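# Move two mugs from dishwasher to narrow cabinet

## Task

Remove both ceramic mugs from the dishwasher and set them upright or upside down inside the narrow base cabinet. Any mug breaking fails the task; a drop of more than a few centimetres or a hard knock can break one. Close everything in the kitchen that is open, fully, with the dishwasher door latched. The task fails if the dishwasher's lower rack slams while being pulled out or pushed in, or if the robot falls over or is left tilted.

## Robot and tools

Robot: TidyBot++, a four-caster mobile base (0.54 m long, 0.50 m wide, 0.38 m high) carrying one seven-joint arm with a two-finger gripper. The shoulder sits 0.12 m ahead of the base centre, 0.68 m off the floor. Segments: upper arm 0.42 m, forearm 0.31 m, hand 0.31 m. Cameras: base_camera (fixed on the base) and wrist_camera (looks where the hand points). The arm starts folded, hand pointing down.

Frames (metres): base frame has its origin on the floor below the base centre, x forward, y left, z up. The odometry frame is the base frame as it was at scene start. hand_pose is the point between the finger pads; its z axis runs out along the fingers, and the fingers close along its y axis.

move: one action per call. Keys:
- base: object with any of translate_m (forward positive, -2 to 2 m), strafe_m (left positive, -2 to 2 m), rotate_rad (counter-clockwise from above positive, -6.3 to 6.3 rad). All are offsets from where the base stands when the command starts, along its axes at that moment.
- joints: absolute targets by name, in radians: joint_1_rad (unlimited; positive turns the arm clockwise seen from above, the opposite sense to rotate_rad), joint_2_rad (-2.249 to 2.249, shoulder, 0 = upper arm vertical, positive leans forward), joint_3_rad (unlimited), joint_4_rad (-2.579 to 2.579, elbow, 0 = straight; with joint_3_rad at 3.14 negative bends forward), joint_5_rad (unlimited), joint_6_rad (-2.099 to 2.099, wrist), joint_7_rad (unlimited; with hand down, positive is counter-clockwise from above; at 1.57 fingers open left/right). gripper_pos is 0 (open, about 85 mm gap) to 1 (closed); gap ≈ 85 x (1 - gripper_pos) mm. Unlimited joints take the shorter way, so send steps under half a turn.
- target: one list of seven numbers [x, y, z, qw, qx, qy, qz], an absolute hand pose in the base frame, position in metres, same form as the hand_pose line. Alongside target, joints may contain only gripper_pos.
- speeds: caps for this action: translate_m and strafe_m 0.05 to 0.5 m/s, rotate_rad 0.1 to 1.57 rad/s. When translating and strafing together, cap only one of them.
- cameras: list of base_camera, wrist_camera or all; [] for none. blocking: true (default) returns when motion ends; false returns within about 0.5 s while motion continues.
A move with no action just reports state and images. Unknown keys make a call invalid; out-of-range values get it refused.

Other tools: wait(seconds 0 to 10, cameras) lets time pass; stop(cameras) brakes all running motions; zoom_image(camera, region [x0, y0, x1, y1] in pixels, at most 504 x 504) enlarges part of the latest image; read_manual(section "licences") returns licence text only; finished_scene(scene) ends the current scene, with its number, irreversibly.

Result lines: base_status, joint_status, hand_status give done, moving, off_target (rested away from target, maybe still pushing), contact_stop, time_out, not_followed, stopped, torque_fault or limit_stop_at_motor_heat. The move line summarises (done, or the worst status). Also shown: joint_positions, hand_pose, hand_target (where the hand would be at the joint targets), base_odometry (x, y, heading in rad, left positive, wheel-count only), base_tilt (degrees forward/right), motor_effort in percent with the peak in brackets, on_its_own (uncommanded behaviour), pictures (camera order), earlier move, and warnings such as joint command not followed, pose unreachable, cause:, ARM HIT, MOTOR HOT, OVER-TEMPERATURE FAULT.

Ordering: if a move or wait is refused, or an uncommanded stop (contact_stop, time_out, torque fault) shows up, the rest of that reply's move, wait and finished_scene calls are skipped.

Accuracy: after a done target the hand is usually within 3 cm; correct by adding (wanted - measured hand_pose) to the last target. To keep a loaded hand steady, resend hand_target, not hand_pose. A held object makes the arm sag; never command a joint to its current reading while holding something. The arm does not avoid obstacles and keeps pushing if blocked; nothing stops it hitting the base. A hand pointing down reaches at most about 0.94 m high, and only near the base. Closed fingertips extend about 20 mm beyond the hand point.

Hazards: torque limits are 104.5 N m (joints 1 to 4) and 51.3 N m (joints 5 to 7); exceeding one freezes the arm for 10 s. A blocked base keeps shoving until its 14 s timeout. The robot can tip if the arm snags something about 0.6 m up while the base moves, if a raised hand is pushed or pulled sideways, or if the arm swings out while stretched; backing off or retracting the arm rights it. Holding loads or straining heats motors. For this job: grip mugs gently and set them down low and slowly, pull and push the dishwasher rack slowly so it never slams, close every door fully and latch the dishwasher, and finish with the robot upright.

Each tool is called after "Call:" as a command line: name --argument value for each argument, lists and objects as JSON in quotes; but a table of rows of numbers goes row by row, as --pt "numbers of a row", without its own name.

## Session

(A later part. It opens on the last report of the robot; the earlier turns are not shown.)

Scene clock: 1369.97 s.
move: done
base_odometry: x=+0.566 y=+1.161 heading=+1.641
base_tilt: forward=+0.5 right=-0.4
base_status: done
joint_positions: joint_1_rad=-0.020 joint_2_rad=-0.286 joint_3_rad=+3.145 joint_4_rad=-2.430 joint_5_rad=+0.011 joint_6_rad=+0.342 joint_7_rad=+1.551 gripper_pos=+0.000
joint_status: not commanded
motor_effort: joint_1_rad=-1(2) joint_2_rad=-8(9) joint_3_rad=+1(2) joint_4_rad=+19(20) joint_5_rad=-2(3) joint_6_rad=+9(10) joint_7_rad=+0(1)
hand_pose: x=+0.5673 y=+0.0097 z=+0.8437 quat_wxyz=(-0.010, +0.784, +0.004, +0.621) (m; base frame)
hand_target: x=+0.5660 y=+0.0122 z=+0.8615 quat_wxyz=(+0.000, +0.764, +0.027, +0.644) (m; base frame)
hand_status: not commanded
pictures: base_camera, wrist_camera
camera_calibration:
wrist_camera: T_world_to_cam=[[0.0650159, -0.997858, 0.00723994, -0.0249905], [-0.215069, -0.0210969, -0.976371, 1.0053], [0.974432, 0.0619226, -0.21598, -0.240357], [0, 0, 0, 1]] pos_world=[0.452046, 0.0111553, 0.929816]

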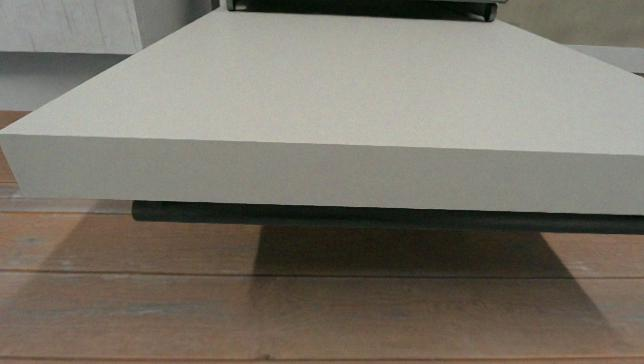

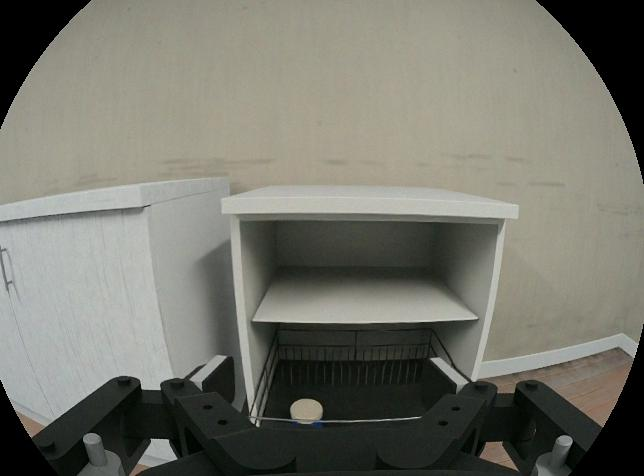

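Call:
move --base '{"translate_m": 0.125}' --speeds '{"translate_m": 0.1}' --cameras '[]'

Call:
move --joints '{"joint_1_rad": -0.02, "joint_2_rad": 0.10, "joint_4_rad": -2.05, "joint_6_rad": -0.2}' --cameras '[]'

Call:
move --joints '{"joint_1_rad": -0.02, "joint_2_rad": 0.43, "joint_4_rad": -1.635, "joint_6_rad": -0.6}' --cameras '["base_camera", "wrist_camera"]'

Scene clock: 1403.70 s.
move: done
base_odometry: x=+0.557 y=+1.285 heading=+1.642
base_tilt: forward=+0.6 right=-0.2
base_status: done
joint_positions: joint_1_rad=-0.020 joint_2_rad=-0.290 joint_3_rad=+3.145 joint_4_rad=-2.432 joint_5_rad=+0.011 joint_6_rad=+0.342 joint_7_rad=+1.551 gripper_pos=+0.000
joint_status: not commanded
motor_effort: joint_1_rad=-1(1) joint_2_rad=-8(10) joint_3_rad=+1(1) joint_4_rad=+19(20) joint_5_rad=-1(2) joint_6_rad=+8(10) joint_7_rad=+0(1)
hand_pose: x=+0.5663 y=+0.0097 z=+0.8446 quat_wxyz=(-0.010, +0.783, +0.004, +0.622) (m; base frame)
hand_target: x=+0.5660 y=+0.0122 z=+0.8615 quat_wxyz=(+0.000, +0.764, +0.027, +0.644) (m; base frame)
hand_status: not commanded
pictures: none
No camera images: "cameras" was empty.

Scene clock: 1405.63 s.
move: done
base_odometry: x=+0.557 y=+1.285 heading=+1.642
base_tilt: forward=+0.6 right=-0.3
base_status: not commanded
joint_positions: joint_1_rad=-0.020 joint_2_rad=+0.081 joint_3_rad=+3.145 joint_4_rad=-2.075 joint_5_rad=+0.011 joint_6_rad=-0.143 joint_7_rad=+1.551 gripper_pos=+0.000
joint_status: all done
motor_effort: joint_1_rad=-1(2) joint_2_rad=-20(21) joint_3_rad=+0(1) joint_4_rad=+18(20) joint_5_rad=-1(2) joint_6_rad=+6(10) joint_7_rad=+0(1)
hand_pose: x=+0.6474 y=+0.0095 z=+0.7204 quat_wxyz=(-0.004, +0.912, +0.003, +0.409) (m; base frame)
hand_target: x=+0.6457 y=+0.0063 z=+0.7098 quat_wxyz=(+0.014, +0.922, +0.028, +0.386) (m; base frame)
hand_status: not commanded
pictures: none
No camera images: "cameras" was empty.

Scene clock: 1407.57 s.
move: done
base_odometry: x=+0.557 y=+1.285 heading=+1.642
base_tilt: forward=+0.5 right=-0.3
base_status: not commanded
joint_positions: joint_1_rad=-0.020 joint_2_rad=+0.407 joint_3_rad=+3.145 joint_4_rad=-1.660 joint_5_rad=+0.011 joint_6_rad=-0.542 joint_7_rad=+1.551 gripper_pos=+0.000
joint_status: all done
motor_effort: joint_1_rad=-1(2) joint_2_rad=-31(32) joint_3_rad=+0(0) joint_4_rad=+18(19) joint_5_rad=-2(2) joint_6_rad=+4(8) joint_7_rad=+0(1)
hand_pose: x=+0.7199 y=+0.0095 z=+0.6504 quat_wxyz=(+0.000, +0.965, +0.002, +0.263) (m; base frame)
hand_target: x=+0.7144 y=-0.0025 z=+0.6391 quat_wxyz=(+0.026, +0.971, +0.020, +0.237) (m; base frame)
hand_status: not commanded
pictures: base_camera, wrist_camera
camera_calibration:
wrist_camera: T_world_to_cam=[[0.0503825, -0.998523, -0.0203144, -0.00522948], [-0.853703, -0.0325014, -0.519744, 1.01229], [0.518317, 0.0435284, -0.85408, 0.312885], [0, 0, 0, 1]] pos_world=[0.702284, 0.0140596, 0.793254]

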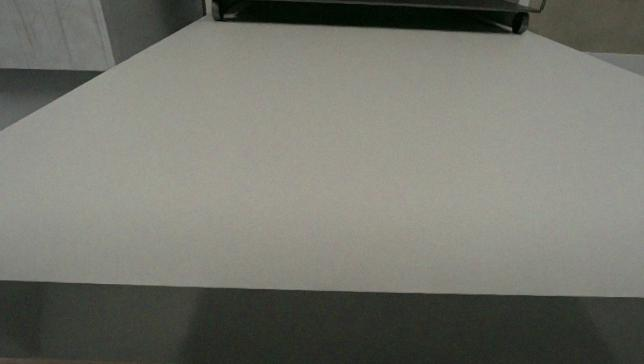

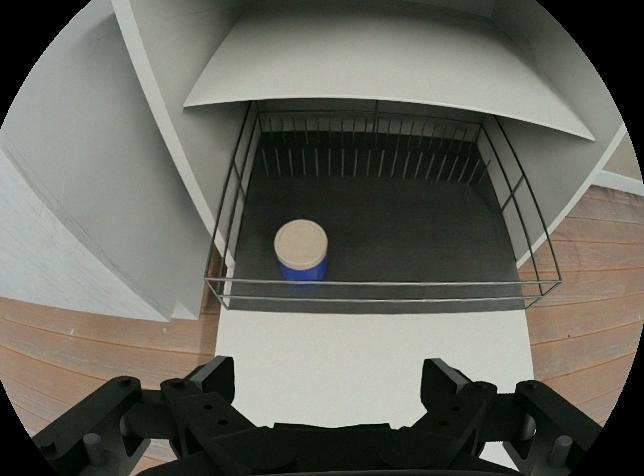

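Call:
zoom_image --camera "wrist_camera" --region '[200, 190, 420, 330]'

Scaled by 2.291.

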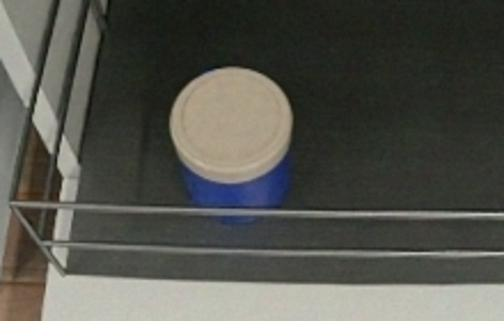

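Call:
move --joints '{"joint_1_rad": -0.06, "joint_2_rad": 0.70, "joint_4_rad": -1.27, "joint_6_rad": -0.75}' --cameras '[]'

Call:
move --joints '{"joint_2_rad": 0.997, "joint_4_rad": -0.889, "joint_6_rad": -0.90}' --cameras '["base_camera", "wrist_camera"]'

Scene clock: 1470.73 s.
move: done
base_odometry: x=+0.557 y=+1.285 heading=+1.642
base_tilt: forward=+0.6 right=-0.4
base_status: not commanded
joint_positions: joint_1_rad=-0.036 joint_2_rad=+0.676 joint_3_rad=+3.145 joint_4_rad=-1.296 joint_5_rad=+0.011 joint_6_rad=-0.692 joint_7_rad=+1.551 gripper_pos=+0.000
joint_status: all done
motor_effort: joint_1_rad=+0(2) joint_2_rad=-40(41) joint_3_rad=+0(1) joint_4_rad=+18(19) joint_5_rad=-1(2) joint_6_rad=+4(6) joint_7_rad=+0(1)
hand_pose: x=+0.8144 y=+0.0223 z=+0.6109 quat_wxyz=(-0.001, +0.972, +0.010, +0.237) (m; base frame)
hand_target: x=+0.8072 y=+0.0236 z=+0.5981 quat_wxyz=(+0.026, +0.977, +0.035, +0.211) (m; base frame)
hand_status: not commanded
pictures: none
No camera images: "cameras" was empty.

Scene clock: 1472.27 s.
move: done
base_odometry: x=+0.557 y=+1.285 heading=+1.642
base_tilt: forward=+0.5 right=-0.3
base_status: not commanded
joint_positions: joint_1_rad=-0.036 joint_2_rad=+0.974 joint_3_rad=+3.145 joint_4_rad=-0.915 joint_5_rad=+0.011 joint_6_rad=-0.842 joint_7_rad=+1.551 gripper_pos=+0.000
joint_status: all done
motor_effort: joint_1_rad=-1(1) joint_2_rad=-47(49) joint_3_rad=-1(1) joint_4_rad=+18(19) joint_5_rad=-1(3) joint_6_rad=+3(5) joint_7_rad=+0(1)
hand_pose: x=+0.8894 y=+0.0248 z=+0.5341 quat_wxyz=(+0.001, +0.979, +0.010, +0.204) (m; base frame)
hand_target: x=+0.8798 y=+0.0251 z=+0.5218 quat_wxyz=(+0.031, +0.983, +0.031, +0.178) (m; base frame)
hand_status: not commanded
pictures: base_camera, wrist_camera
camera_calibration:
wrist_camera: T_world_to_cam=[[0.0622585, -0.997833, -0.0213044, -0.0109795], [-0.910054, -0.0479915, -0.411703, 1.08994], [0.409788, 0.0450201, -0.911069, 0.251915], [0, 0, 0, 1]] pos_world=[0.889354, 0.0300108, 0.678009]

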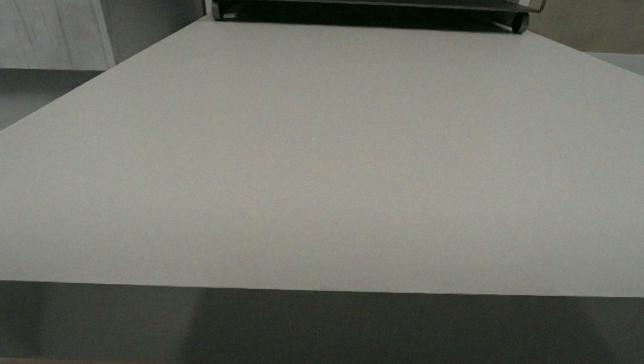

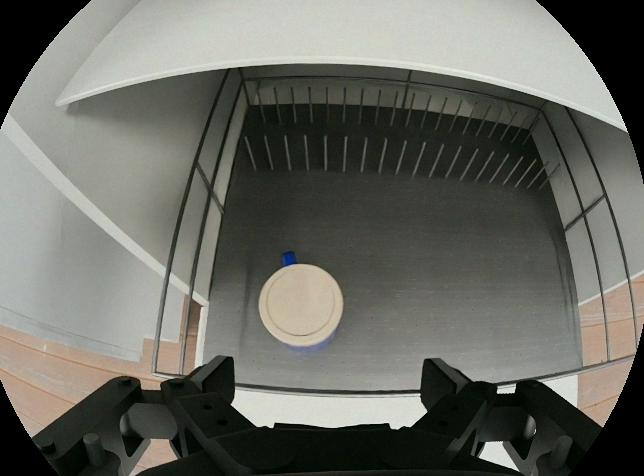

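Call:
zoom_image --camera "wrist_camera" --region '[220, 230, 440, 410]'

Scaled by 2.291.

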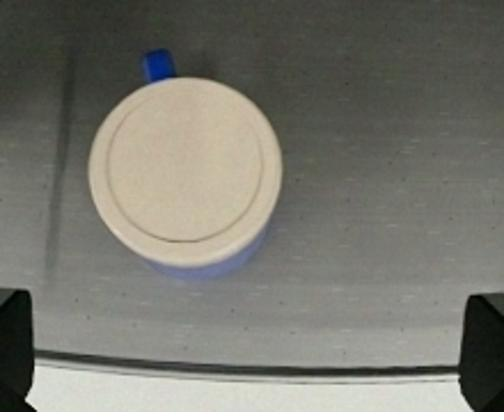

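Call:
move --base '{"translate_m": 0.015}' --speeds '{"translate_m": 0.05}' --joints '{"joint_1_rad": -0.088}' --cameras '["base_camera", "wrist_camera"]'

Scene clock: 1510.60 s.
move: done
base_odometry: x=+0.556 y=+1.300 heading=+1.642
base_tilt: forward=+0.6 right=-0.3
base_status: done
joint_positions: joint_1_rad=-0.071 joint_2_rad=+0.975 joint_3_rad=+3.145 joint_4_rad=-0.912 joint_5_rad=+0.012 joint_6_rad=-0.846 joint_7_rad=+1.551 gripper_pos=+0.000
joint_status: all done
motor_effort: joint_1_rad=-1(4) joint_2_rad=-47(49) joint_3_rad=+0(2) joint_4_rad=+18(19) joint_5_rad=-1(3) joint_6_rad=+3(5) joint_7_rad=+0(1)
hand_pose: x=+0.8882 y=+0.0515 z=+0.5350 quat_wxyz=(-0.003, +0.979, +0.027, +0.203) (m; base frame)
hand_target: x=+0.8788 y=+0.0464 z=+0.5218 quat_wxyz=(+0.028, +0.982, +0.044, +0.179) (m; base frame)
hand_status: not commanded
pictures: base_camera, wrist_camera
camera_calibration:
wrist_camera: T_world_to_cam=[[0.0971241, -0.995055, -0.0207971, -0.0155856], [-0.908191, -0.0800591, -0.410828, 1.08999], [0.407132, 0.0587891, -0.911476, 0.2538], [0, 0, 0, 1]] pos_world=[0.888099, 0.0568341, 0.678805]

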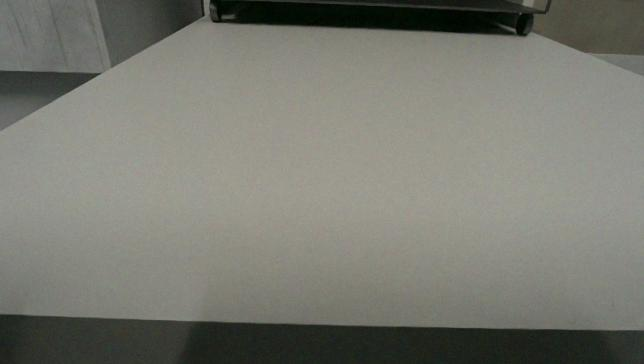

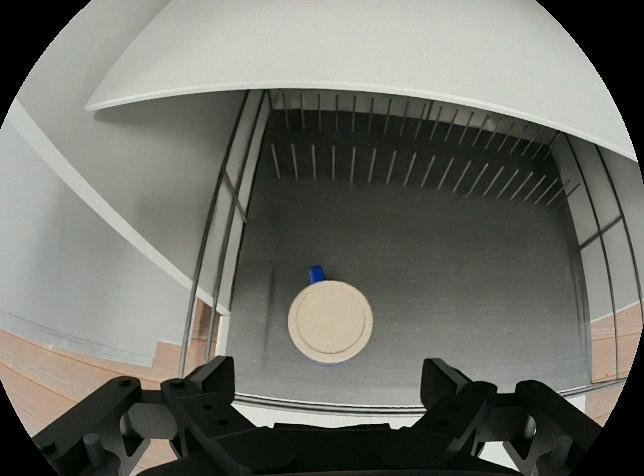

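Call:
move --cameras '["all"]'

Scene clock: 1542.70 s.
base_odometry: x=+0.556 y=+1.300 heading=+1.642
base_tilt: forward=+0.7 right=-0.3
base_status: done
joint_positions: joint_1_rad=-0.071 joint_2_rad=+0.975 joint_3_rad=+3.145 joint_4_rad=-0.912 joint_5_rad=+0.012 joint_6_rad=-0.846 joint_7_rad=+1.551 gripper_pos=+0.000
joint_status: all done
motor_effort: joint_1_rad=-1(4) joint_2_rad=-46(49) joint_3_rad=-1(2) joint_4_rad=+18(19) joint_5_rad=-1(3) joint_6_rad=+4(5) joint_7_rad=+0(1)
hand_pose: x=+0.8882 y=+0.0515 z=+0.5350 quat_wxyz=(-0.003, +0.979, +0.027, +0.203) (m; base frame)
hand_target: x=+0.8788 y=+0.0464 z=+0.5218 quat_wxyz=(+0.028, +0.982, +0.044, +0.179) (m; base frame)
hand_status: not commanded
pictures: base_camera, wrist_camera
camera_calibration:
wrist_camera: T_world_to_cam=[[0.0971241, -0.995055, -0.0207971, -0.0155856], [-0.908191, -0.0800591, -0.410828, 1.08999], [0.407132, 0.0587891, -0.911476, 0.2538], [0, 0, 0, 1]] pos_world=[0.888099, 0.0568341, 0.678805]

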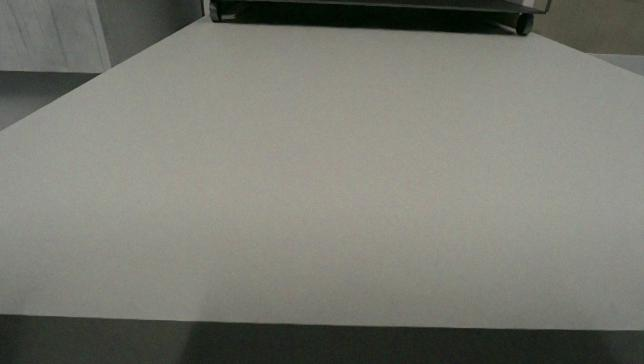

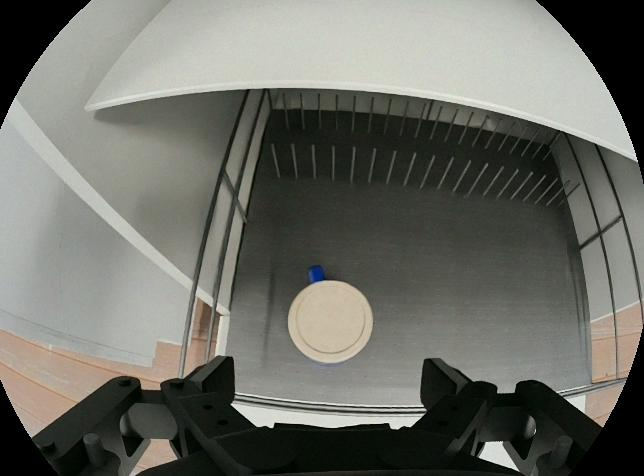

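Call:
move --joints '{"joint_1_rad": -0.088, "joint_2_rad": 1.163, "joint_3_rad": 3.1416, "joint_4_rad": -0.773, "joint_5_rad": 0.09, "joint_6_rad": -0.744, "joint_7_rad": 1.53, "gripper_pos": 0.0}' --cameras '["wrist_camera"]'

Scene clock: 1592.80 s.
move: done
base_odometry: x=+0.556 y=+1.300 heading=+1.642
base_tilt: forward=+0.5 right=-0.3
base_status: not commanded
joint_positions: joint_1_rad=-0.071 joint_2_rad=+1.149 joint_3_rad=+3.145 joint_4_rad=-0.795 joint_5_rad=+0.012 joint_6_rad=-0.794 joint_7_rad=+1.551 gripper_pos=+0.000
joint_status: all done
motor_effort: joint_1_rad=-1(2) joint_2_rad=-49(53) joint_3_rad=-1(1) joint_4_rad=+18(20) joint_5_rad=-1(2) joint_6_rad=+4(4) joint_7_rad=+0(1)
hand_pose: x=+0.9162 y=+0.0537 z=+0.4535 quat_wxyz=(-0.003, +0.979, +0.028, +0.201) (m; base frame)
hand_target: x=+0.9362 y=+0.0544 z=+0.4585 quat_wxyz=(+0.022, +0.972, +0.048, +0.230) (m; base frame)
hand_status: not commanded
pictures: wrist_camera
camera_calibration:
wrist_camera: T_world_to_cam=[[0.0980549, -0.99496, -0.0209522, -0.0185401], [-0.910227, -0.081153, -0.406079, 1.08188], [0.402332, 0.0588893, -0.913598, 0.173432], [0, 0, 0, 1]] pos_world=[0.916795, 0.0591376, 0.597386]

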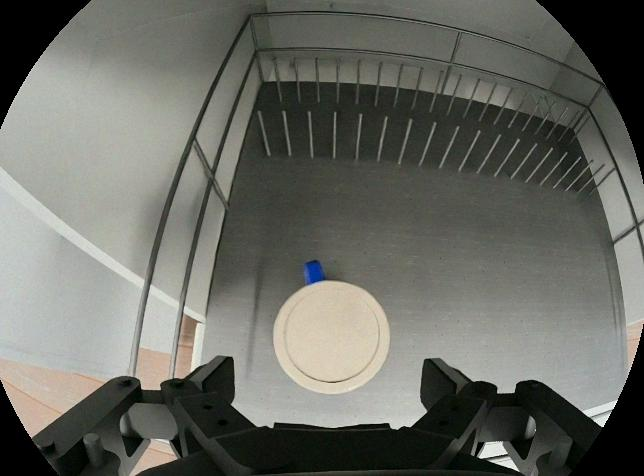

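Call:
move --joints '{"joint_1_rad": -0.088, "joint_2_rad": 1.279, "joint_3_rad": 3.1416, "joint_4_rad": -0.650, "joint_5_rad": 0.09, "joint_6_rad": -0.855, "joint_7_rad": 1.53, "gripper_pos": 0.0}' --cameras '["wrist_camera"]'

Scene clock: 1634.23 s.
move: done
base_odometry: x=+0.556 y=+1.300 heading=+1.642
base_tilt: forward=+0.6 right=-0.3
base_status: not commanded
joint_positions: joint_1_rad=-0.071 joint_2_rad=+1.256 joint_3_rad=+3.145 joint_4_rad=-0.672 joint_5_rad=+0.012 joint_6_rad=-0.810 joint_7_rad=+1.551 gripper_pos=+0.000
joint_status: all done
motor_effort: joint_1_rad=-1(2) joint_2_rad=-50(54) joint_3_rad=-1(1) joint_4_rad=+18(20) joint_5_rad=-1(2) joint_6_rad=+3(5) joint_7_rad=+0(1)
hand_pose: x=+0.9341 y=+0.0551 z=+0.4162 quat_wxyz=(-0.002, +0.979, +0.028, +0.201) (m; base frame)
hand_target: x=+0.9243 y=+0.0512 z=+0.4019 quat_wxyz=(+0.027, +0.982, +0.046, +0.180) (m; base frame)
hand_status: not commanded
pictures: wrist_camera
camera_calibration:
wrist_camera: T_world_to_cam=[[0.0982507, -0.994947, -0.0206755, -0.0200221], [-0.910349, -0.0814652, -0.405744, 1.08308], [0.402009, 0.0586866, -0.913753, 0.13247], [0, 0, 0, 1]] pos_world=[0.934695, 0.0605382, 0.560085]

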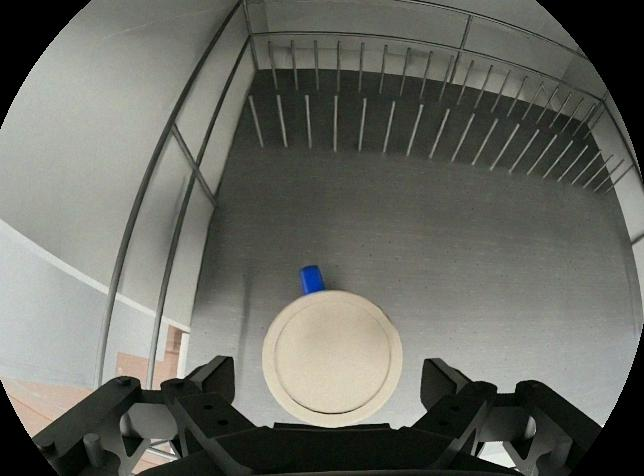

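Call:
zoom_image --camera "wrist_camera" --region '[210, 260, 450, 440]'

Scaled by 2.100.

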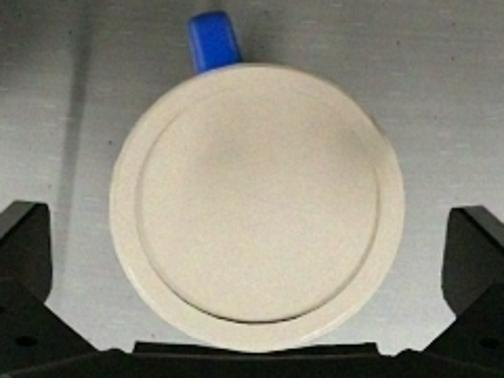

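Call:
move --joints '{"joint_1_rad": -0.056}' --cameras '["wrist_camera"]'

Scene clock: 1696.93 s.
move: done
base_odometry: x=+0.556 y=+1.300 heading=+1.642
base_tilt: forward=+0.6 right=-0.3
base_status: not commanded
joint_positions: joint_1_rad=-0.067 joint_2_rad=+1.256 joint_3_rad=+3.145 joint_4_rad=-0.672 joint_5_rad=+0.012 joint_6_rad=-0.810 joint_7_rad=+1.551 gripper_pos=+0.000
joint_status: all done
motor_effort: joint_1_rad=-1(3) joint_2_rad=-51(51) joint_3_rad=-1(1) joint_4_rad=+18(18) joint_5_rad=-1(2) joint_6_rad=+3(4) joint_7_rad=+0(1)
hand_pose: x=+0.9343 y=+0.0513 z=+0.4162 quat_wxyz=(-0.002, +0.979, +0.026, +0.201) (m; base frame)
hand_target: x=+0.9255 y=+0.0254 z=+0.4019 quat_wxyz=(+0.030, +0.983, +0.030, +0.179) (m; base frame)
hand_status: not commanded
pictures: wrist_camera
camera_calibration:
wrist_camera: T_world_to_cam=[[0.0936896, -0.995386, -0.0207296, -0.0195293], [-0.91072, -0.0772709, -0.405732, 1.08315], [0.402258, 0.0568917, -0.913757, 0.132442], [0, 0, 0, 1]] pos_world=[0.935002, 0.0567222, 0.560085]

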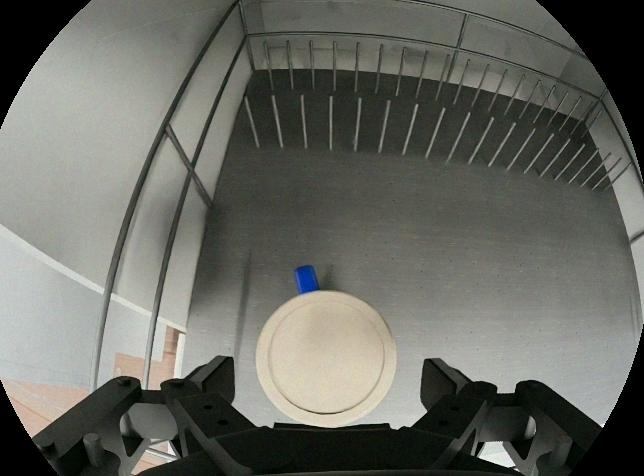

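Call:
move --joints '{"joint_1_rad": -0.056, "joint_2_rad": 1.338, "joint_3_rad": 3.1416, "joint_4_rad": -0.597, "joint_5_rad": 0.09, "joint_6_rad": -0.855, "joint_7_rad": 1.53, "gripper_pos": 0.0}' --cameras '["wrist_camera"]'

Scene clock: 1706.50 s.
move: done
base_odometry: x=+0.556 y=+1.300 heading=+1.642
base_tilt: forward=+0.6 right=-0.3
base_status: not commanded
joint_positions: joint_1_rad=-0.067 joint_2_rad=+1.310 joint_3_rad=+3.145 joint_4_rad=-0.616 joint_5_rad=+0.012 joint_6_rad=-0.810 joint_7_rad=+1.551 gripper_pos=+0.000
joint_status: all done
motor_effort: joint_1_rad=-1(1) joint_2_rad=-52(53) joint_3_rad=-1(1) joint_4_rad=+18(19) joint_5_rad=-1(3) joint_6_rad=+4(5) joint_7_rad=+0(1)
hand_pose: x=+0.9414 y=+0.0518 z=+0.3950 quat_wxyz=(-0.002, +0.979, +0.026, +0.201) (m; base frame)
hand_target: x=+0.9295 y=+0.0257 z=+0.3755 quat_wxyz=(+0.030, +0.983, +0.031, +0.176) (m; base frame)
hand_status: not commanded
pictures: wrist_camera
camera_calibration:
wrist_camera: T_world_to_cam=[[0.093849, -0.995373, -0.0206375, -0.0203101], [-0.910088, -0.0773668, -0.407128, 1.08091], [0.403648, 0.0569905, -0.913138, 0.108572], [0, 0, 0, 1]] pos_world=[0.941803, 0.0572227, 0.53879]

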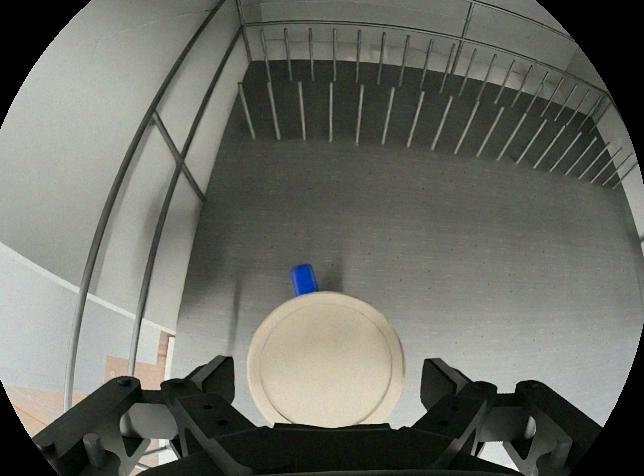

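Call:
move --joints '{"joint_1_rad": -0.056, "joint_2_rad": 1.424, "joint_3_rad": 3.1416, "joint_4_rad": -0.478, "joint_5_rad": 0.09, "joint_6_rad": -0.887, "joint_7_rad": 1.53, "gripper_pos": 0.0}' --cameras '["all"]'

Scene clock: 1719.77 s.
move: done
base_odometry: x=+0.556 y=+1.300 heading=+1.642
base_tilt: forward=+0.6 right=-0.4
base_status: not commanded
joint_positions: joint_1_rad=-0.067 joint_2_rad=+1.395 joint_3_rad=+3.145 joint_4_rad=-0.501 joint_5_rad=+0.012 joint_6_rad=-0.832 joint_7_rad=+1.551 gripper_pos=+0.000
joint_status: all done
motor_effort: joint_1_rad=-1(2) joint_2_rad=-52(54) joint_3_rad=-1(1) joint_4_rad=+18(20) joint_5_rad=-1(2) joint_6_rad=+3(5) joint_7_rad=+0(1)
hand_pose: x=+0.9547 y=+0.0528 z=+0.3698 quat_wxyz=(-0.002, +0.978, +0.026, +0.206) (m; base frame)
hand_target: x=+0.9402 y=+0.0257 z=+0.3499 quat_wxyz=(+0.031, +0.983, +0.029, +0.177) (m; base frame)
hand_status: not commanded
pictures: base_camera, wrist_camera
camera_calibration:
wrist_camera: T_world_to_cam=[[0.0940952, -0.995357, -0.0202377, -0.0215102], [-0.906567, -0.0772651, -0.414929, 1.08239], [0.411439, 0.0573897, -0.909629, 0.0713945], [0, 0, 0, 1]] pos_world=[0.953905, 0.058123, 0.513621]

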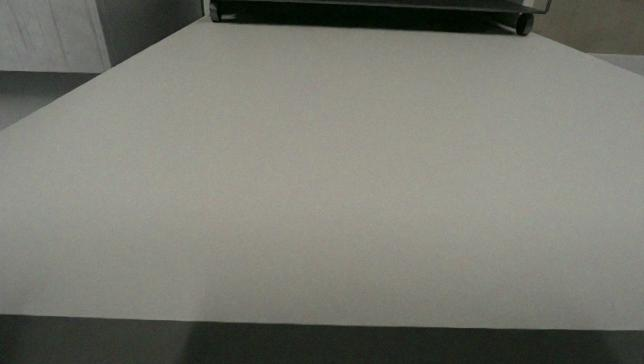

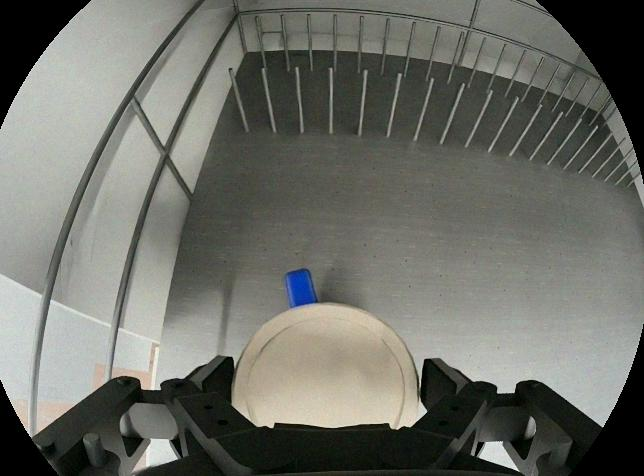

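Call:
move --joints '{"gripper_pos": 0.3}' --cameras '["wrist_camera"]'

Call:
move --joints '{"gripper_pos": 0.45}' --cameras '["wrist_camera"]'

Scene clock: 1725.03 s.
move: off_target
base_odometry: x=+0.556 y=+1.300 heading=+1.642
base_tilt: forward=+0.5 right=-0.3
base_status: not commanded
joint_positions: joint_1_rad=-0.067 joint_2_rad=+1.394 joint_3_rad=+3.144 joint_4_rad=-0.497 joint_5_rad=+0.012 joint_6_rad=-0.838 joint_7_rad=+1.551 gripper_pos=+0.125
joint_status: gripper_pos off_target (ended at +0.125, target +0.300)
motor_effort: joint_1_rad=+1(4) joint_2_rad=-51(57) joint_3_rad=+0(3) joint_4_rad=+18(20) joint_5_rad=-1(2) joint_6_rad=+4(6) joint_7_rad=+1(1)
hand_pose: x=+0.9548 y=+0.0531 z=+0.3717 quat_wxyz=(-0.002, +0.978, +0.026, +0.205) (m; base frame)
hand_target: x=+0.9402 y=+0.0257 z=+0.3499 quat_wxyz=(+0.031, +0.983, +0.029, +0.177) (m; base frame)
hand_status: not commanded
pictures: wrist_camera
camera_calibration:
wrist_camera: T_world_to_cam=[[0.0943273, -0.995327, -0.0206726, -0.0211994], [-0.907029, -0.0773628, -0.413899, 1.08338], [0.410366, 0.0577927, -0.910088, 0.0742168], [0, 0, 0, 1]] pos_world=[0.954204, 0.058424, 0.515517]

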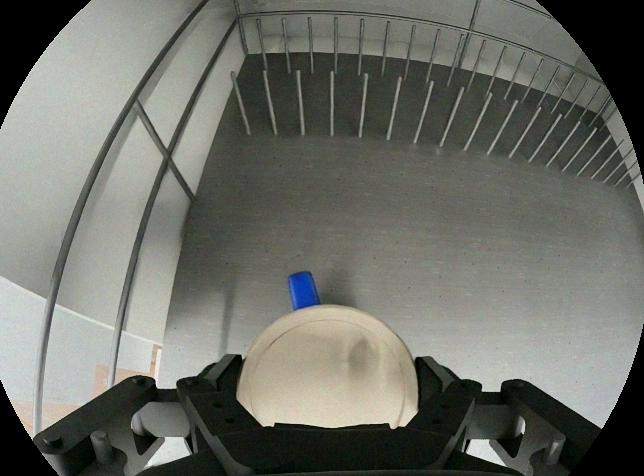

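Scene clock: 1725.60 s.
move: off_target
base_odometry: x=+0.556 y=+1.300 heading=+1.642
base_tilt: forward=+0.5 right=-0.3
base_status: not commanded
joint_positions: joint_1_rad=-0.067 joint_2_rad=+1.394 joint_3_rad=+3.144 joint_4_rad=-0.497 joint_5_rad=+0.012 joint_6_rad=-0.838 joint_7_rad=+1.551 gripper_pos=+0.125
joint_status: gripper_pos off_target (ended at +0.125, target +0.450)
motor_effort: joint_1_rad=+0(1) joint_2_rad=-52(52) joint_3_rad=+0(0) joint_4_rad=+18(18) joint_5_rad=+0(1) joint_6_rad=+4(4) joint_7_rad=+0(1)
hand_pose: x=+0.9548 y=+0.0531 z=+0.3717 quat_wxyz=(-0.002, +0.978, +0.026, +0.205) (m; base frame)
hand_target: x=+0.9402 y=+0.0257 z=+0.3499 quat_wxyz=(+0.031, +0.983, +0.029, +0.177) (m; base frame)
hand_status: not commanded
pictures: wrist_camera
camera_calibration:
wrist_camera: T_world_to_cam=[[0.0943273, -0.995327, -0.0206726, -0.0211994], [-0.907029, -0.0773628, -0.413899, 1.08338], [0.410366, 0.0577927, -0.910088, 0.0742168], [0, 0, 0, 1]] pos_world=[0.954204, 0.058424, 0.515517]

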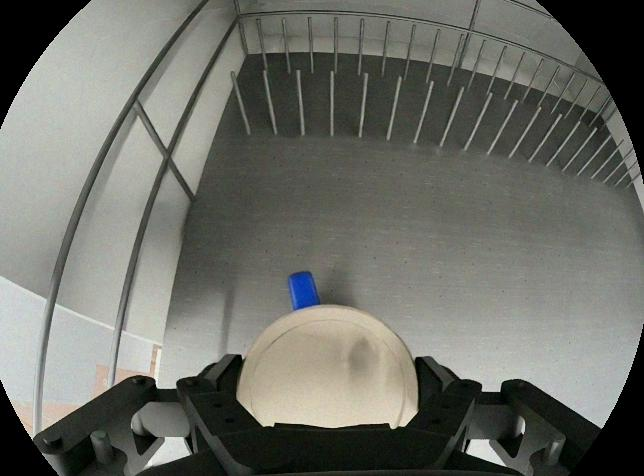

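Call:
move --joints '{"joint_1_rad": -0.056, "joint_2_rad": 1.322, "joint_3_rad": 3.1416, "joint_4_rad": -0.548, "joint_5_rad": 0.09, "joint_6_rad": -0.887, "joint_7_rad": 1.53, "gripper_pos": 0.45}' --cameras '["wrist_camera"]'

Scene clock: 1815.60 s.
move: off_target
base_odometry: x=+0.556 y=+1.300 heading=+1.642
base_tilt: forward=+0.5 right=-0.3
base_status: not commanded
joint_positions: joint_1_rad=-0.067 joint_2_rad=+1.350 joint_3_rad=+3.144 joint_4_rad=-0.554 joint_5_rad=+0.012 joint_6_rad=-0.845 joint_7_rad=+1.551 gripper_pos=+0.125
joint_status: gripper_pos off_target (ended at +0.125, target +0.450); the others done
motor_effort: joint_1_rad=-1(2) joint_2_rad=-56(58) joint_3_rad=-1(2) joint_4_rad=+20(21) joint_5_rad=-2(2) joint_6_rad=+4(5) joint_7_rad=+0(1)
hand_pose: x=+0.9440 y=+0.0522 z=+0.3837 quat_wxyz=(-0.002, +0.980, +0.026, +0.195) (m; base frame)
hand_target: x=+0.9441 y=+0.0259 z=+0.4051 quat_wxyz=(+0.030, +0.980, +0.029, +0.193) (m; base frame)
hand_status: not commanded
pictures: wrist_camera
camera_calibration:
wrist_camera: T_world_to_cam=[[0.0938135, -0.995371, -0.0208662, -0.0202122], [-0.915186, -0.0779669, -0.395417, 1.07915], [0.39196, 0.056192, -0.918264, 0.110264], [0, 0, 0, 1]] pos_world=[0.946298, 0.0578231, 0.527544]

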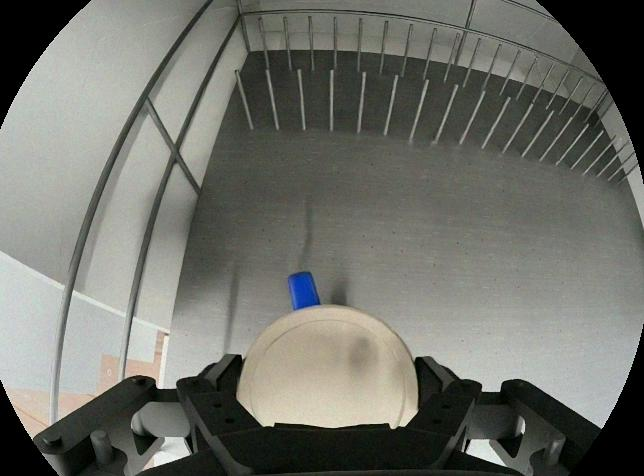

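Call:
move --joints '{"joint_1_rad": -0.056, "joint_2_rad": 1.277, "joint_3_rad": 3.1416, "joint_4_rad": -0.637, "joint_5_rad": 0.09, "joint_6_rad": -0.699, "joint_7_rad": 1.53, "gripper_pos": 0.45}' --cameras '["wrist_camera"]'

Scene clock: 1824.00 s.
move: off_target
base_odometry: x=+0.556 y=+1.300 heading=+1.642
base_tilt: forward=+0.6 right=-0.4
base_status: not commanded
joint_positions: joint_1_rad=-0.067 joint_2_rad=+1.304 joint_3_rad=+3.144 joint_4_rad=-0.639 joint_5_rad=+0.012 joint_6_rad=-0.751 joint_7_rad=+1.551 gripper_pos=+0.125
joint_status: gripper_pos off_target (ended at +0.125, target +0.450); the others done
motor_effort: joint_1_rad=-1(2) joint_2_rad=-56(58) joint_3_rad=-1(2) joint_4_rad=+21(21) joint_5_rad=-1(3) joint_6_rad=+6(6) joint_7_rad=+0(1)
hand_pose: x=+0.9507 y=+0.0529 z=+0.3975 quat_wxyz=(-0.003, +0.975, +0.026, +0.222) (m; base frame)
hand_target: x=+0.9746 y=+0.0313 z=+0.4298 quat_wxyz=(+0.024, +0.964, +0.033, +0.262) (m; base frame)
hand_status: not commanded
pictures: wrist_camera
camera_calibration:
wrist_camera: T_world_to_cam=[[0.0960018, -0.995186, -0.0197014, -0.0225195], [-0.892242, -0.0772637, -0.444898, 1.08853], [0.441234, 0.0602894, -0.895364, 0.0641065], [0, 0, 0, 1]] pos_world=[0.94511, 0.057828, 0.541241]

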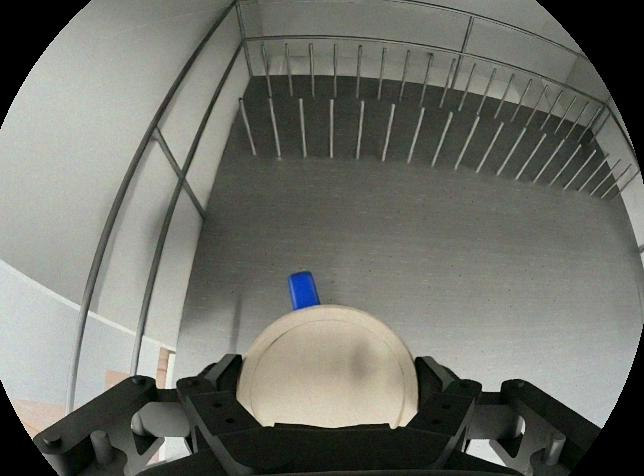

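Call:
move --joints '{"joint_1_rad": -0.056, "joint_2_rad": 1.239, "joint_3_rad": 3.1416, "joint_4_rad": -0.727, "joint_5_rad": 0.09, "joint_6_rad": -0.615, "joint_7_rad": 1.53, "gripper_pos": 0.45}' --cameras '["wrist_camera"]'

Scene clock: 1828.53 s.
move: off_target
base_odometry: x=+0.556 y=+1.300 heading=+1.642
base_tilt: forward=+0.6 right=-0.3
base_status: not commanded
joint_positions: joint_1_rad=-0.067 joint_2_rad=+1.270 joint_3_rad=+3.144 joint_4_rad=-0.729 joint_5_rad=+0.012 joint_6_rad=-0.682 joint_7_rad=+1.551 gripper_pos=+0.125
joint_status: gripper_pos off_target (ended at +0.125, target +0.450); the others done
motor_effort: joint_1_rad=-1(2) joint_2_rad=-55(56) joint_3_rad=-1(2) joint_4_rad=+20(21) joint_5_rad=-1(2) joint_6_rad=+5(6) joint_7_rad=+0(1)
hand_pose: x=+0.9436 y=+0.0525 z=+0.3970 quat_wxyz=(-0.004, +0.973, +0.026, +0.228) (m; base frame)
hand_target: x=+0.9722 y=+0.0330 z=+0.4348 quat_wxyz=(+0.022, +0.960, +0.035, +0.278) (m; base frame)
hand_status: not commanded
pictures: wrist_camera
camera_calibration:
wrist_camera: T_world_to_cam=[[0.0970315, -0.995086, -0.0196984, -0.0231226], [-0.886143, -0.0773635, -0.456909, 1.08092], [0.45314, 0.0617901, -0.889295, 0.053147], [0, 0, 0, 1]] pos_world=[0.936011, 0.0573309, 0.54069]

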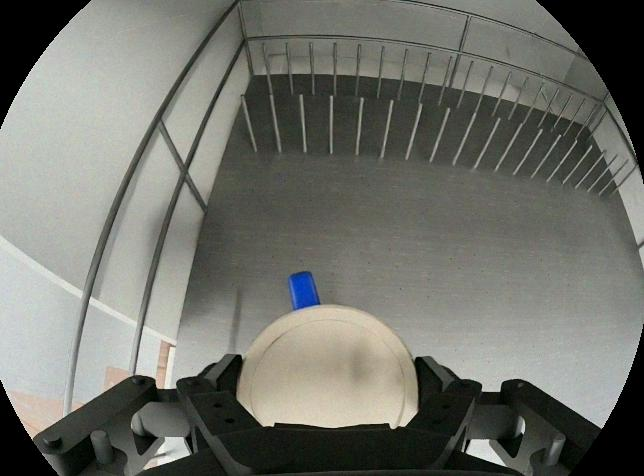

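Call:
move --joints '{"joint_1_rad": -0.056, "joint_2_rad": 1.187, "joint_3_rad": 3.1416, "joint_4_rad": -0.817, "joint_5_rad": 0.09, "joint_6_rad": -0.525, "joint_7_rad": 1.53, "gripper_pos": 0.45}' --cameras '["wrist_camera"]'

Scene clock: 1844.20 s.
move: off_target
base_odometry: x=+0.556 y=+1.300 heading=+1.642
base_tilt: forward=+0.6 right=-0.3
base_status: not commanded
joint_positions: joint_1_rad=-0.067 joint_2_rad=+1.213 joint_3_rad=+3.144 joint_4_rad=-0.820 joint_5_rad=+0.012 joint_6_rad=-0.594 joint_7_rad=+1.551 gripper_pos=+0.125
joint_status: gripper_pos off_target (ended at +0.125, target +0.450); the others done
motor_effort: joint_1_rad=-1(2) joint_2_rad=-54(57) joint_3_rad=-1(1) joint_4_rad=+20(21) joint_5_rad=-1(2) joint_6_rad=+6(6) joint_7_rad=+0(1)
hand_pose: x=+0.9460 y=+0.0529 z=+0.4180 quat_wxyz=(-0.005, +0.967, +0.026, +0.254) (m; base frame)
hand_target: x=+0.9731 y=+0.0352 z=+0.4533 quat_wxyz=(+0.019, +0.952, +0.038, +0.302) (m; base frame)
hand_status: not commanded
pictures: wrist_camera
camera_calibration:
wrist_camera: T_world_to_cam=[[0.0990138, -0.994915, -0.0184445, -0.0249703], [-0.860221, -0.0762621, -0.504187, 1.08795], [0.500217, 0.0657878, -0.863398, 0.0150746], [0, 0, 0, 1]] pos_world=[0.93081, 0.0571343, 0.561085]

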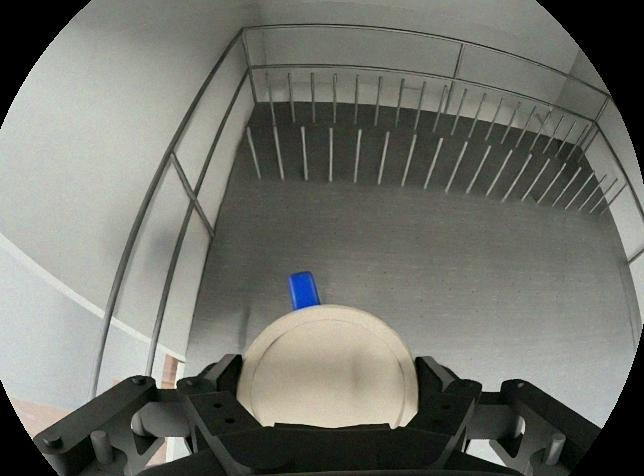

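Call:
move --base '{"translate_m": -0.012}' --speeds '{"translate_m": 0.05}' --cameras '["wrist_camera"]'

Scene clock: 1856.60 s.
move: done
base_odometry: x=+0.557 y=+1.288 heading=+1.642
base_tilt: forward=+0.6 right=-0.3
base_status: done
joint_positions: joint_1_rad=-0.067 joint_2_rad=+1.213 joint_3_rad=+3.144 joint_4_rad=-0.823 joint_5_rad=+0.012 joint_6_rad=-0.589 joint_7_rad=+1.551 gripper_pos=+0.125
joint_status: not commanded
motor_effort: joint_1_rad=-1(2) joint_2_rad=-55(56) joint_3_rad=-1(1) joint_4_rad=+20(21) joint_5_rad=-2(2) joint_6_rad=+6(7) joint_7_rad=+0(0)
hand_pose: x=+0.9463 y=+0.0530 z=+0.4179 quat_wxyz=(-0.005, +0.966, +0.026, +0.256) (m; base frame)
hand_target: x=+0.9731 y=+0.0352 z=+0.4533 quat_wxyz=(+0.019, +0.952, +0.038, +0.302) (m; base frame)
hand_status: not commanded
pictures: wrist_camera
camera_calibration:
wrist_camera: T_world_to_cam=[[0.0991618, -0.994902, -0.0183631, -0.0251459], [-0.85892, -0.0762617, -0.5064, 1.08785], [0.502418, 0.065988, -0.862103, 0.01226], [0, 0, 0, 1]] pos_world=[0.93071, 0.0571346, 0.560995]

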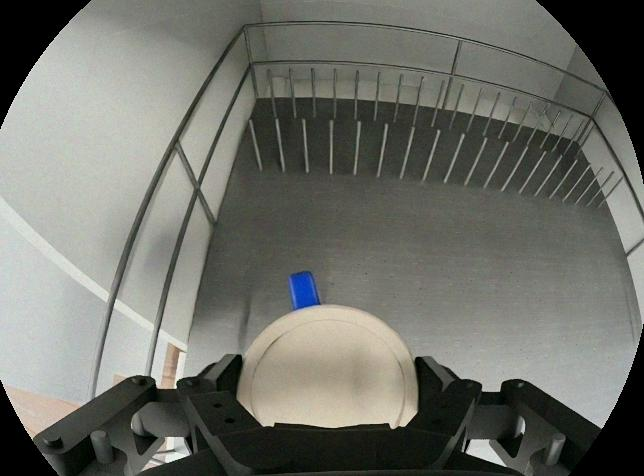

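Call:
move --joints '{"joint_1_rad": -0.056, "joint_2_rad": 1.137, "joint_3_rad": 3.1416, "joint_4_rad": -0.847, "joint_5_rad": 0.09, "joint_6_rad": -0.525, "joint_7_rad": 1.53, "gripper_pos": 0.45}' --cameras '["wrist_camera"]'

Call:
move --joints '{"joint_1_rad": -0.056, "joint_2_rad": 1.087, "joint_3_rad": 3.1416, "joint_4_rad": -0.877, "joint_5_rad": 0.09, "joint_6_rad": -0.525, "joint_7_rad": 1.53, "gripper_pos": 0.45}' --cameras '["wrist_camera"]'

Scene clock: 1865.00 s.
move: off_target
base_odometry: x=+0.557 y=+1.288 heading=+1.642
base_tilt: forward=+0.6 right=-0.4
base_status: not commanded
joint_positions: joint_1_rad=-0.067 joint_2_rad=+1.158 joint_3_rad=+3.144 joint_4_rad=-0.854 joint_5_rad=+0.012 joint_6_rad=-0.587 joint_7_rad=+1.551 gripper_pos=+0.125
joint_status: gripper_pos off_target (ended at +0.125, target +0.450); the others done
motor_effort: joint_1_rad=-1(2) joint_2_rad=-54(57) joint_3_rad=-1(2) joint_4_rad=+21(21) joint_5_rad=-2(2) joint_6_rad=+6(7) joint_7_rad=+0(1)
hand_pose: x=+0.9476 y=+0.0530 z=+0.4497 quat_wxyz=(-0.006, +0.963, +0.026, +0.268) (m; base frame)
hand_target: x=+0.9724 y=+0.0352 z=+0.4819 quat_wxyz=(+0.018, +0.949, +0.037, +0.312) (m; base frame)
hand_status: not commanded
pictures: wrist_camera
camera_calibration:
wrist_camera: T_world_to_cam=[[0.0994795, -0.994884, -0.0175875, -0.0252979], [-0.845989, -0.0752598, -0.527863, 1.10235], [0.523839, 0.0673903, -0.849148, 0.0127659], [0, 0, 0, 1]] pos_world=[0.928406, 0.0569339, 0.592285]

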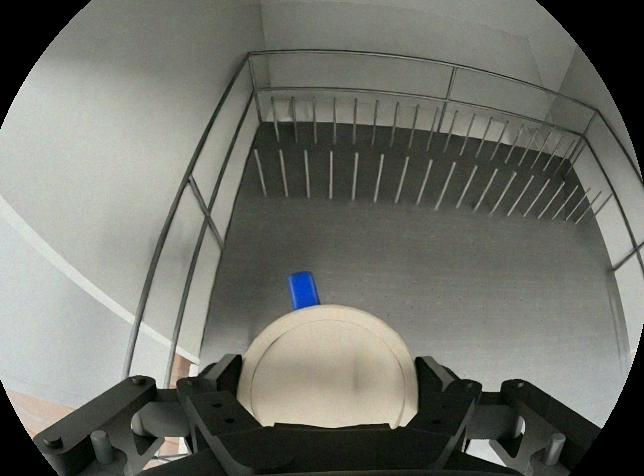

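Scene clock: 1865.90 s.
move: off_target
base_odometry: x=+0.557 y=+1.288 heading=+1.642
base_tilt: forward=+0.6 right=-0.3
base_status: not commanded
joint_positions: joint_1_rad=-0.067 joint_2_rad=+1.109 joint_3_rad=+3.144 joint_4_rad=-0.885 joint_5_rad=+0.012 joint_6_rad=-0.587 joint_7_rad=+1.551 gripper_pos=+0.125
joint_status: gripper_pos off_target (ended at +0.125, target +0.450); the others done
motor_effort: joint_1_rad=-1(1) joint_2_rad=-54(56) joint_3_rad=-1(1) joint_4_rad=+20(21) joint_5_rad=-1(2) joint_6_rad=+6(7) joint_7_rad=+0(1)
hand_pose: x=+0.9464 y=+0.0529 z=+0.4768 quat_wxyz=(-0.006, +0.960, +0.026, +0.277) (m; base frame)
hand_target: x=+0.9705 y=+0.0351 z=+0.5103 quat_wxyz=(+0.018, +0.946, +0.037, +0.321) (m; base frame)
hand_status: not commanded
pictures: wrist_camera
camera_calibration:
wrist_camera: T_world_to_cam=[[0.099814, -0.994862, -0.0169584, -0.0254375], [-0.835657, -0.0745653, -0.544167, 1.11366], [0.540106, 0.0684868, -0.838806, 0.0160592], [0, 0, 0, 1]] pos_world=[0.924502, 0.0566337, 0.619055]

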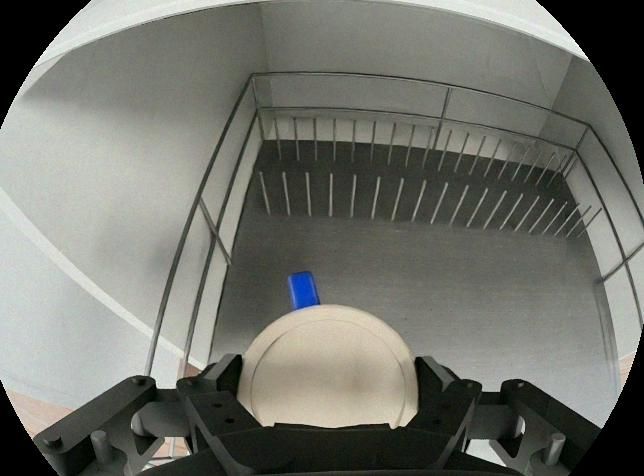

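Call:
move --joints '{"joint_1_rad": -0.056, "joint_2_rad": 1.032, "joint_3_rad": 3.1416, "joint_4_rad": -0.905, "joint_5_rad": 0.09, "joint_6_rad": -0.525, "joint_7_rad": 1.53, "gripper_pos": 0.45}' --cameras '["wrist_camera"]'

Call:
move --joints '{"joint_1_rad": -0.056, "joint_2_rad": 0.977, "joint_3_rad": 3.1416, "joint_4_rad": -0.934, "joint_5_rad": 0.09, "joint_6_rad": -0.525, "joint_7_rad": 1.53, "gripper_pos": 0.45}' --cameras '["wrist_camera"]'

Scene clock: 1883.03 s.
move: off_target
base_odometry: x=+0.557 y=+1.288 heading=+1.642
base_tilt: forward=+0.6 right=-0.4
base_status: not commanded
joint_positions: joint_1_rad=-0.067 joint_2_rad=+1.052 joint_3_rad=+3.144 joint_4_rad=-0.913 joint_5_rad=+0.012 joint_6_rad=-0.586 joint_7_rad=+1.551 gripper_pos=+0.125
joint_status: gripper_pos off_target (ended at +0.125, target +0.450); the others done
motor_effort: joint_1_rad=-1(2) joint_2_rad=-53(56) joint_3_rad=-1(1) joint_4_rad=+21(22) joint_5_rad=-1(3) joint_6_rad=+6(7) joint_7_rad=+0(1)
hand_pose: x=+0.9463 y=+0.0529 z=+0.5110 quat_wxyz=(-0.006, +0.956, +0.026, +0.291) (m; base frame)
hand_target: x=+0.9689 y=+0.0350 z=+0.5436 quat_wxyz=(+0.018, +0.942, +0.036, +0.334) (m; base frame)
hand_status: not commanded
pictures: wrist_camera
camera_calibration:
wrist_camera: T_world_to_cam=[[0.100179, -0.99484, -0.0160607, -0.025672], [-0.819602, -0.0733598, -0.568218, 1.1292], [0.564108, 0.0700871, -0.822721, 0.0137819], [0, 0, 0, 1]] pos_world=[0.920293, 0.0563326, 0.652559]

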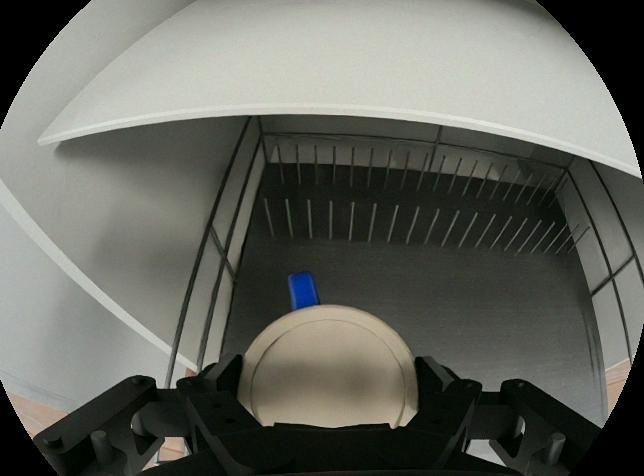

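Scene clock: 1883.97 s.
move: off_target
base_odometry: x=+0.557 y=+1.288 heading=+1.642
base_tilt: forward=+0.6 right=-0.3
base_status: not commanded
joint_positions: joint_1_rad=-0.067 joint_2_rad=+0.998 joint_3_rad=+3.144 joint_4_rad=-0.942 joint_5_rad=+0.012 joint_6_rad=-0.586 joint_7_rad=+1.551 gripper_pos=+0.125
joint_status: gripper_pos off_target (ended at +0.125, target +0.450); the others done
motor_effort: joint_1_rad=-1(2) joint_2_rad=-52(56) joint_3_rad=+0(1) joint_4_rad=+21(22) joint_5_rad=-2(2) joint_6_rad=+6(8) joint_7_rad=+0(1)
hand_pose: x=+0.9438 y=+0.0527 z=+0.5421 quat_wxyz=(-0.007, +0.953, +0.026, +0.303) (m; base frame)
hand_target: x=+0.9655 y=+0.0348 z=+0.5759 quat_wxyz=(+0.018, +0.937, +0.036, +0.346) (m; base frame)
hand_status: not commanded
pictures: wrist_camera
camera_calibration:
wrist_camera: T_world_to_cam=[[0.100565, -0.994813, -0.0152737, -0.025872], [-0.80518, -0.0723583, -0.5886, 1.14219], [0.584441, 0.0714907, -0.80828, 0.0136707], [0, 0, 0, 1]] pos_world=[0.914283, 0.0559319, 0.682949]

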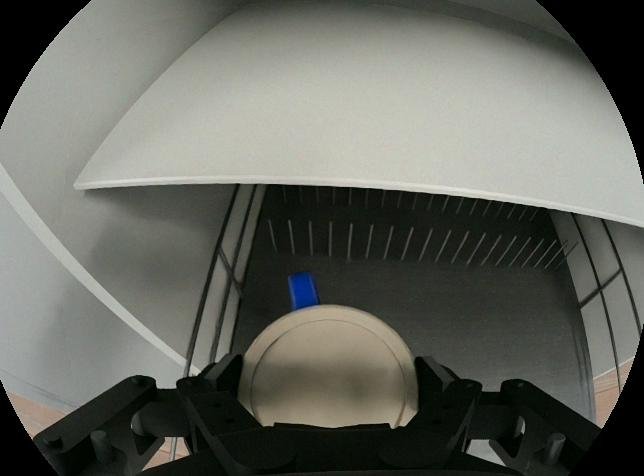

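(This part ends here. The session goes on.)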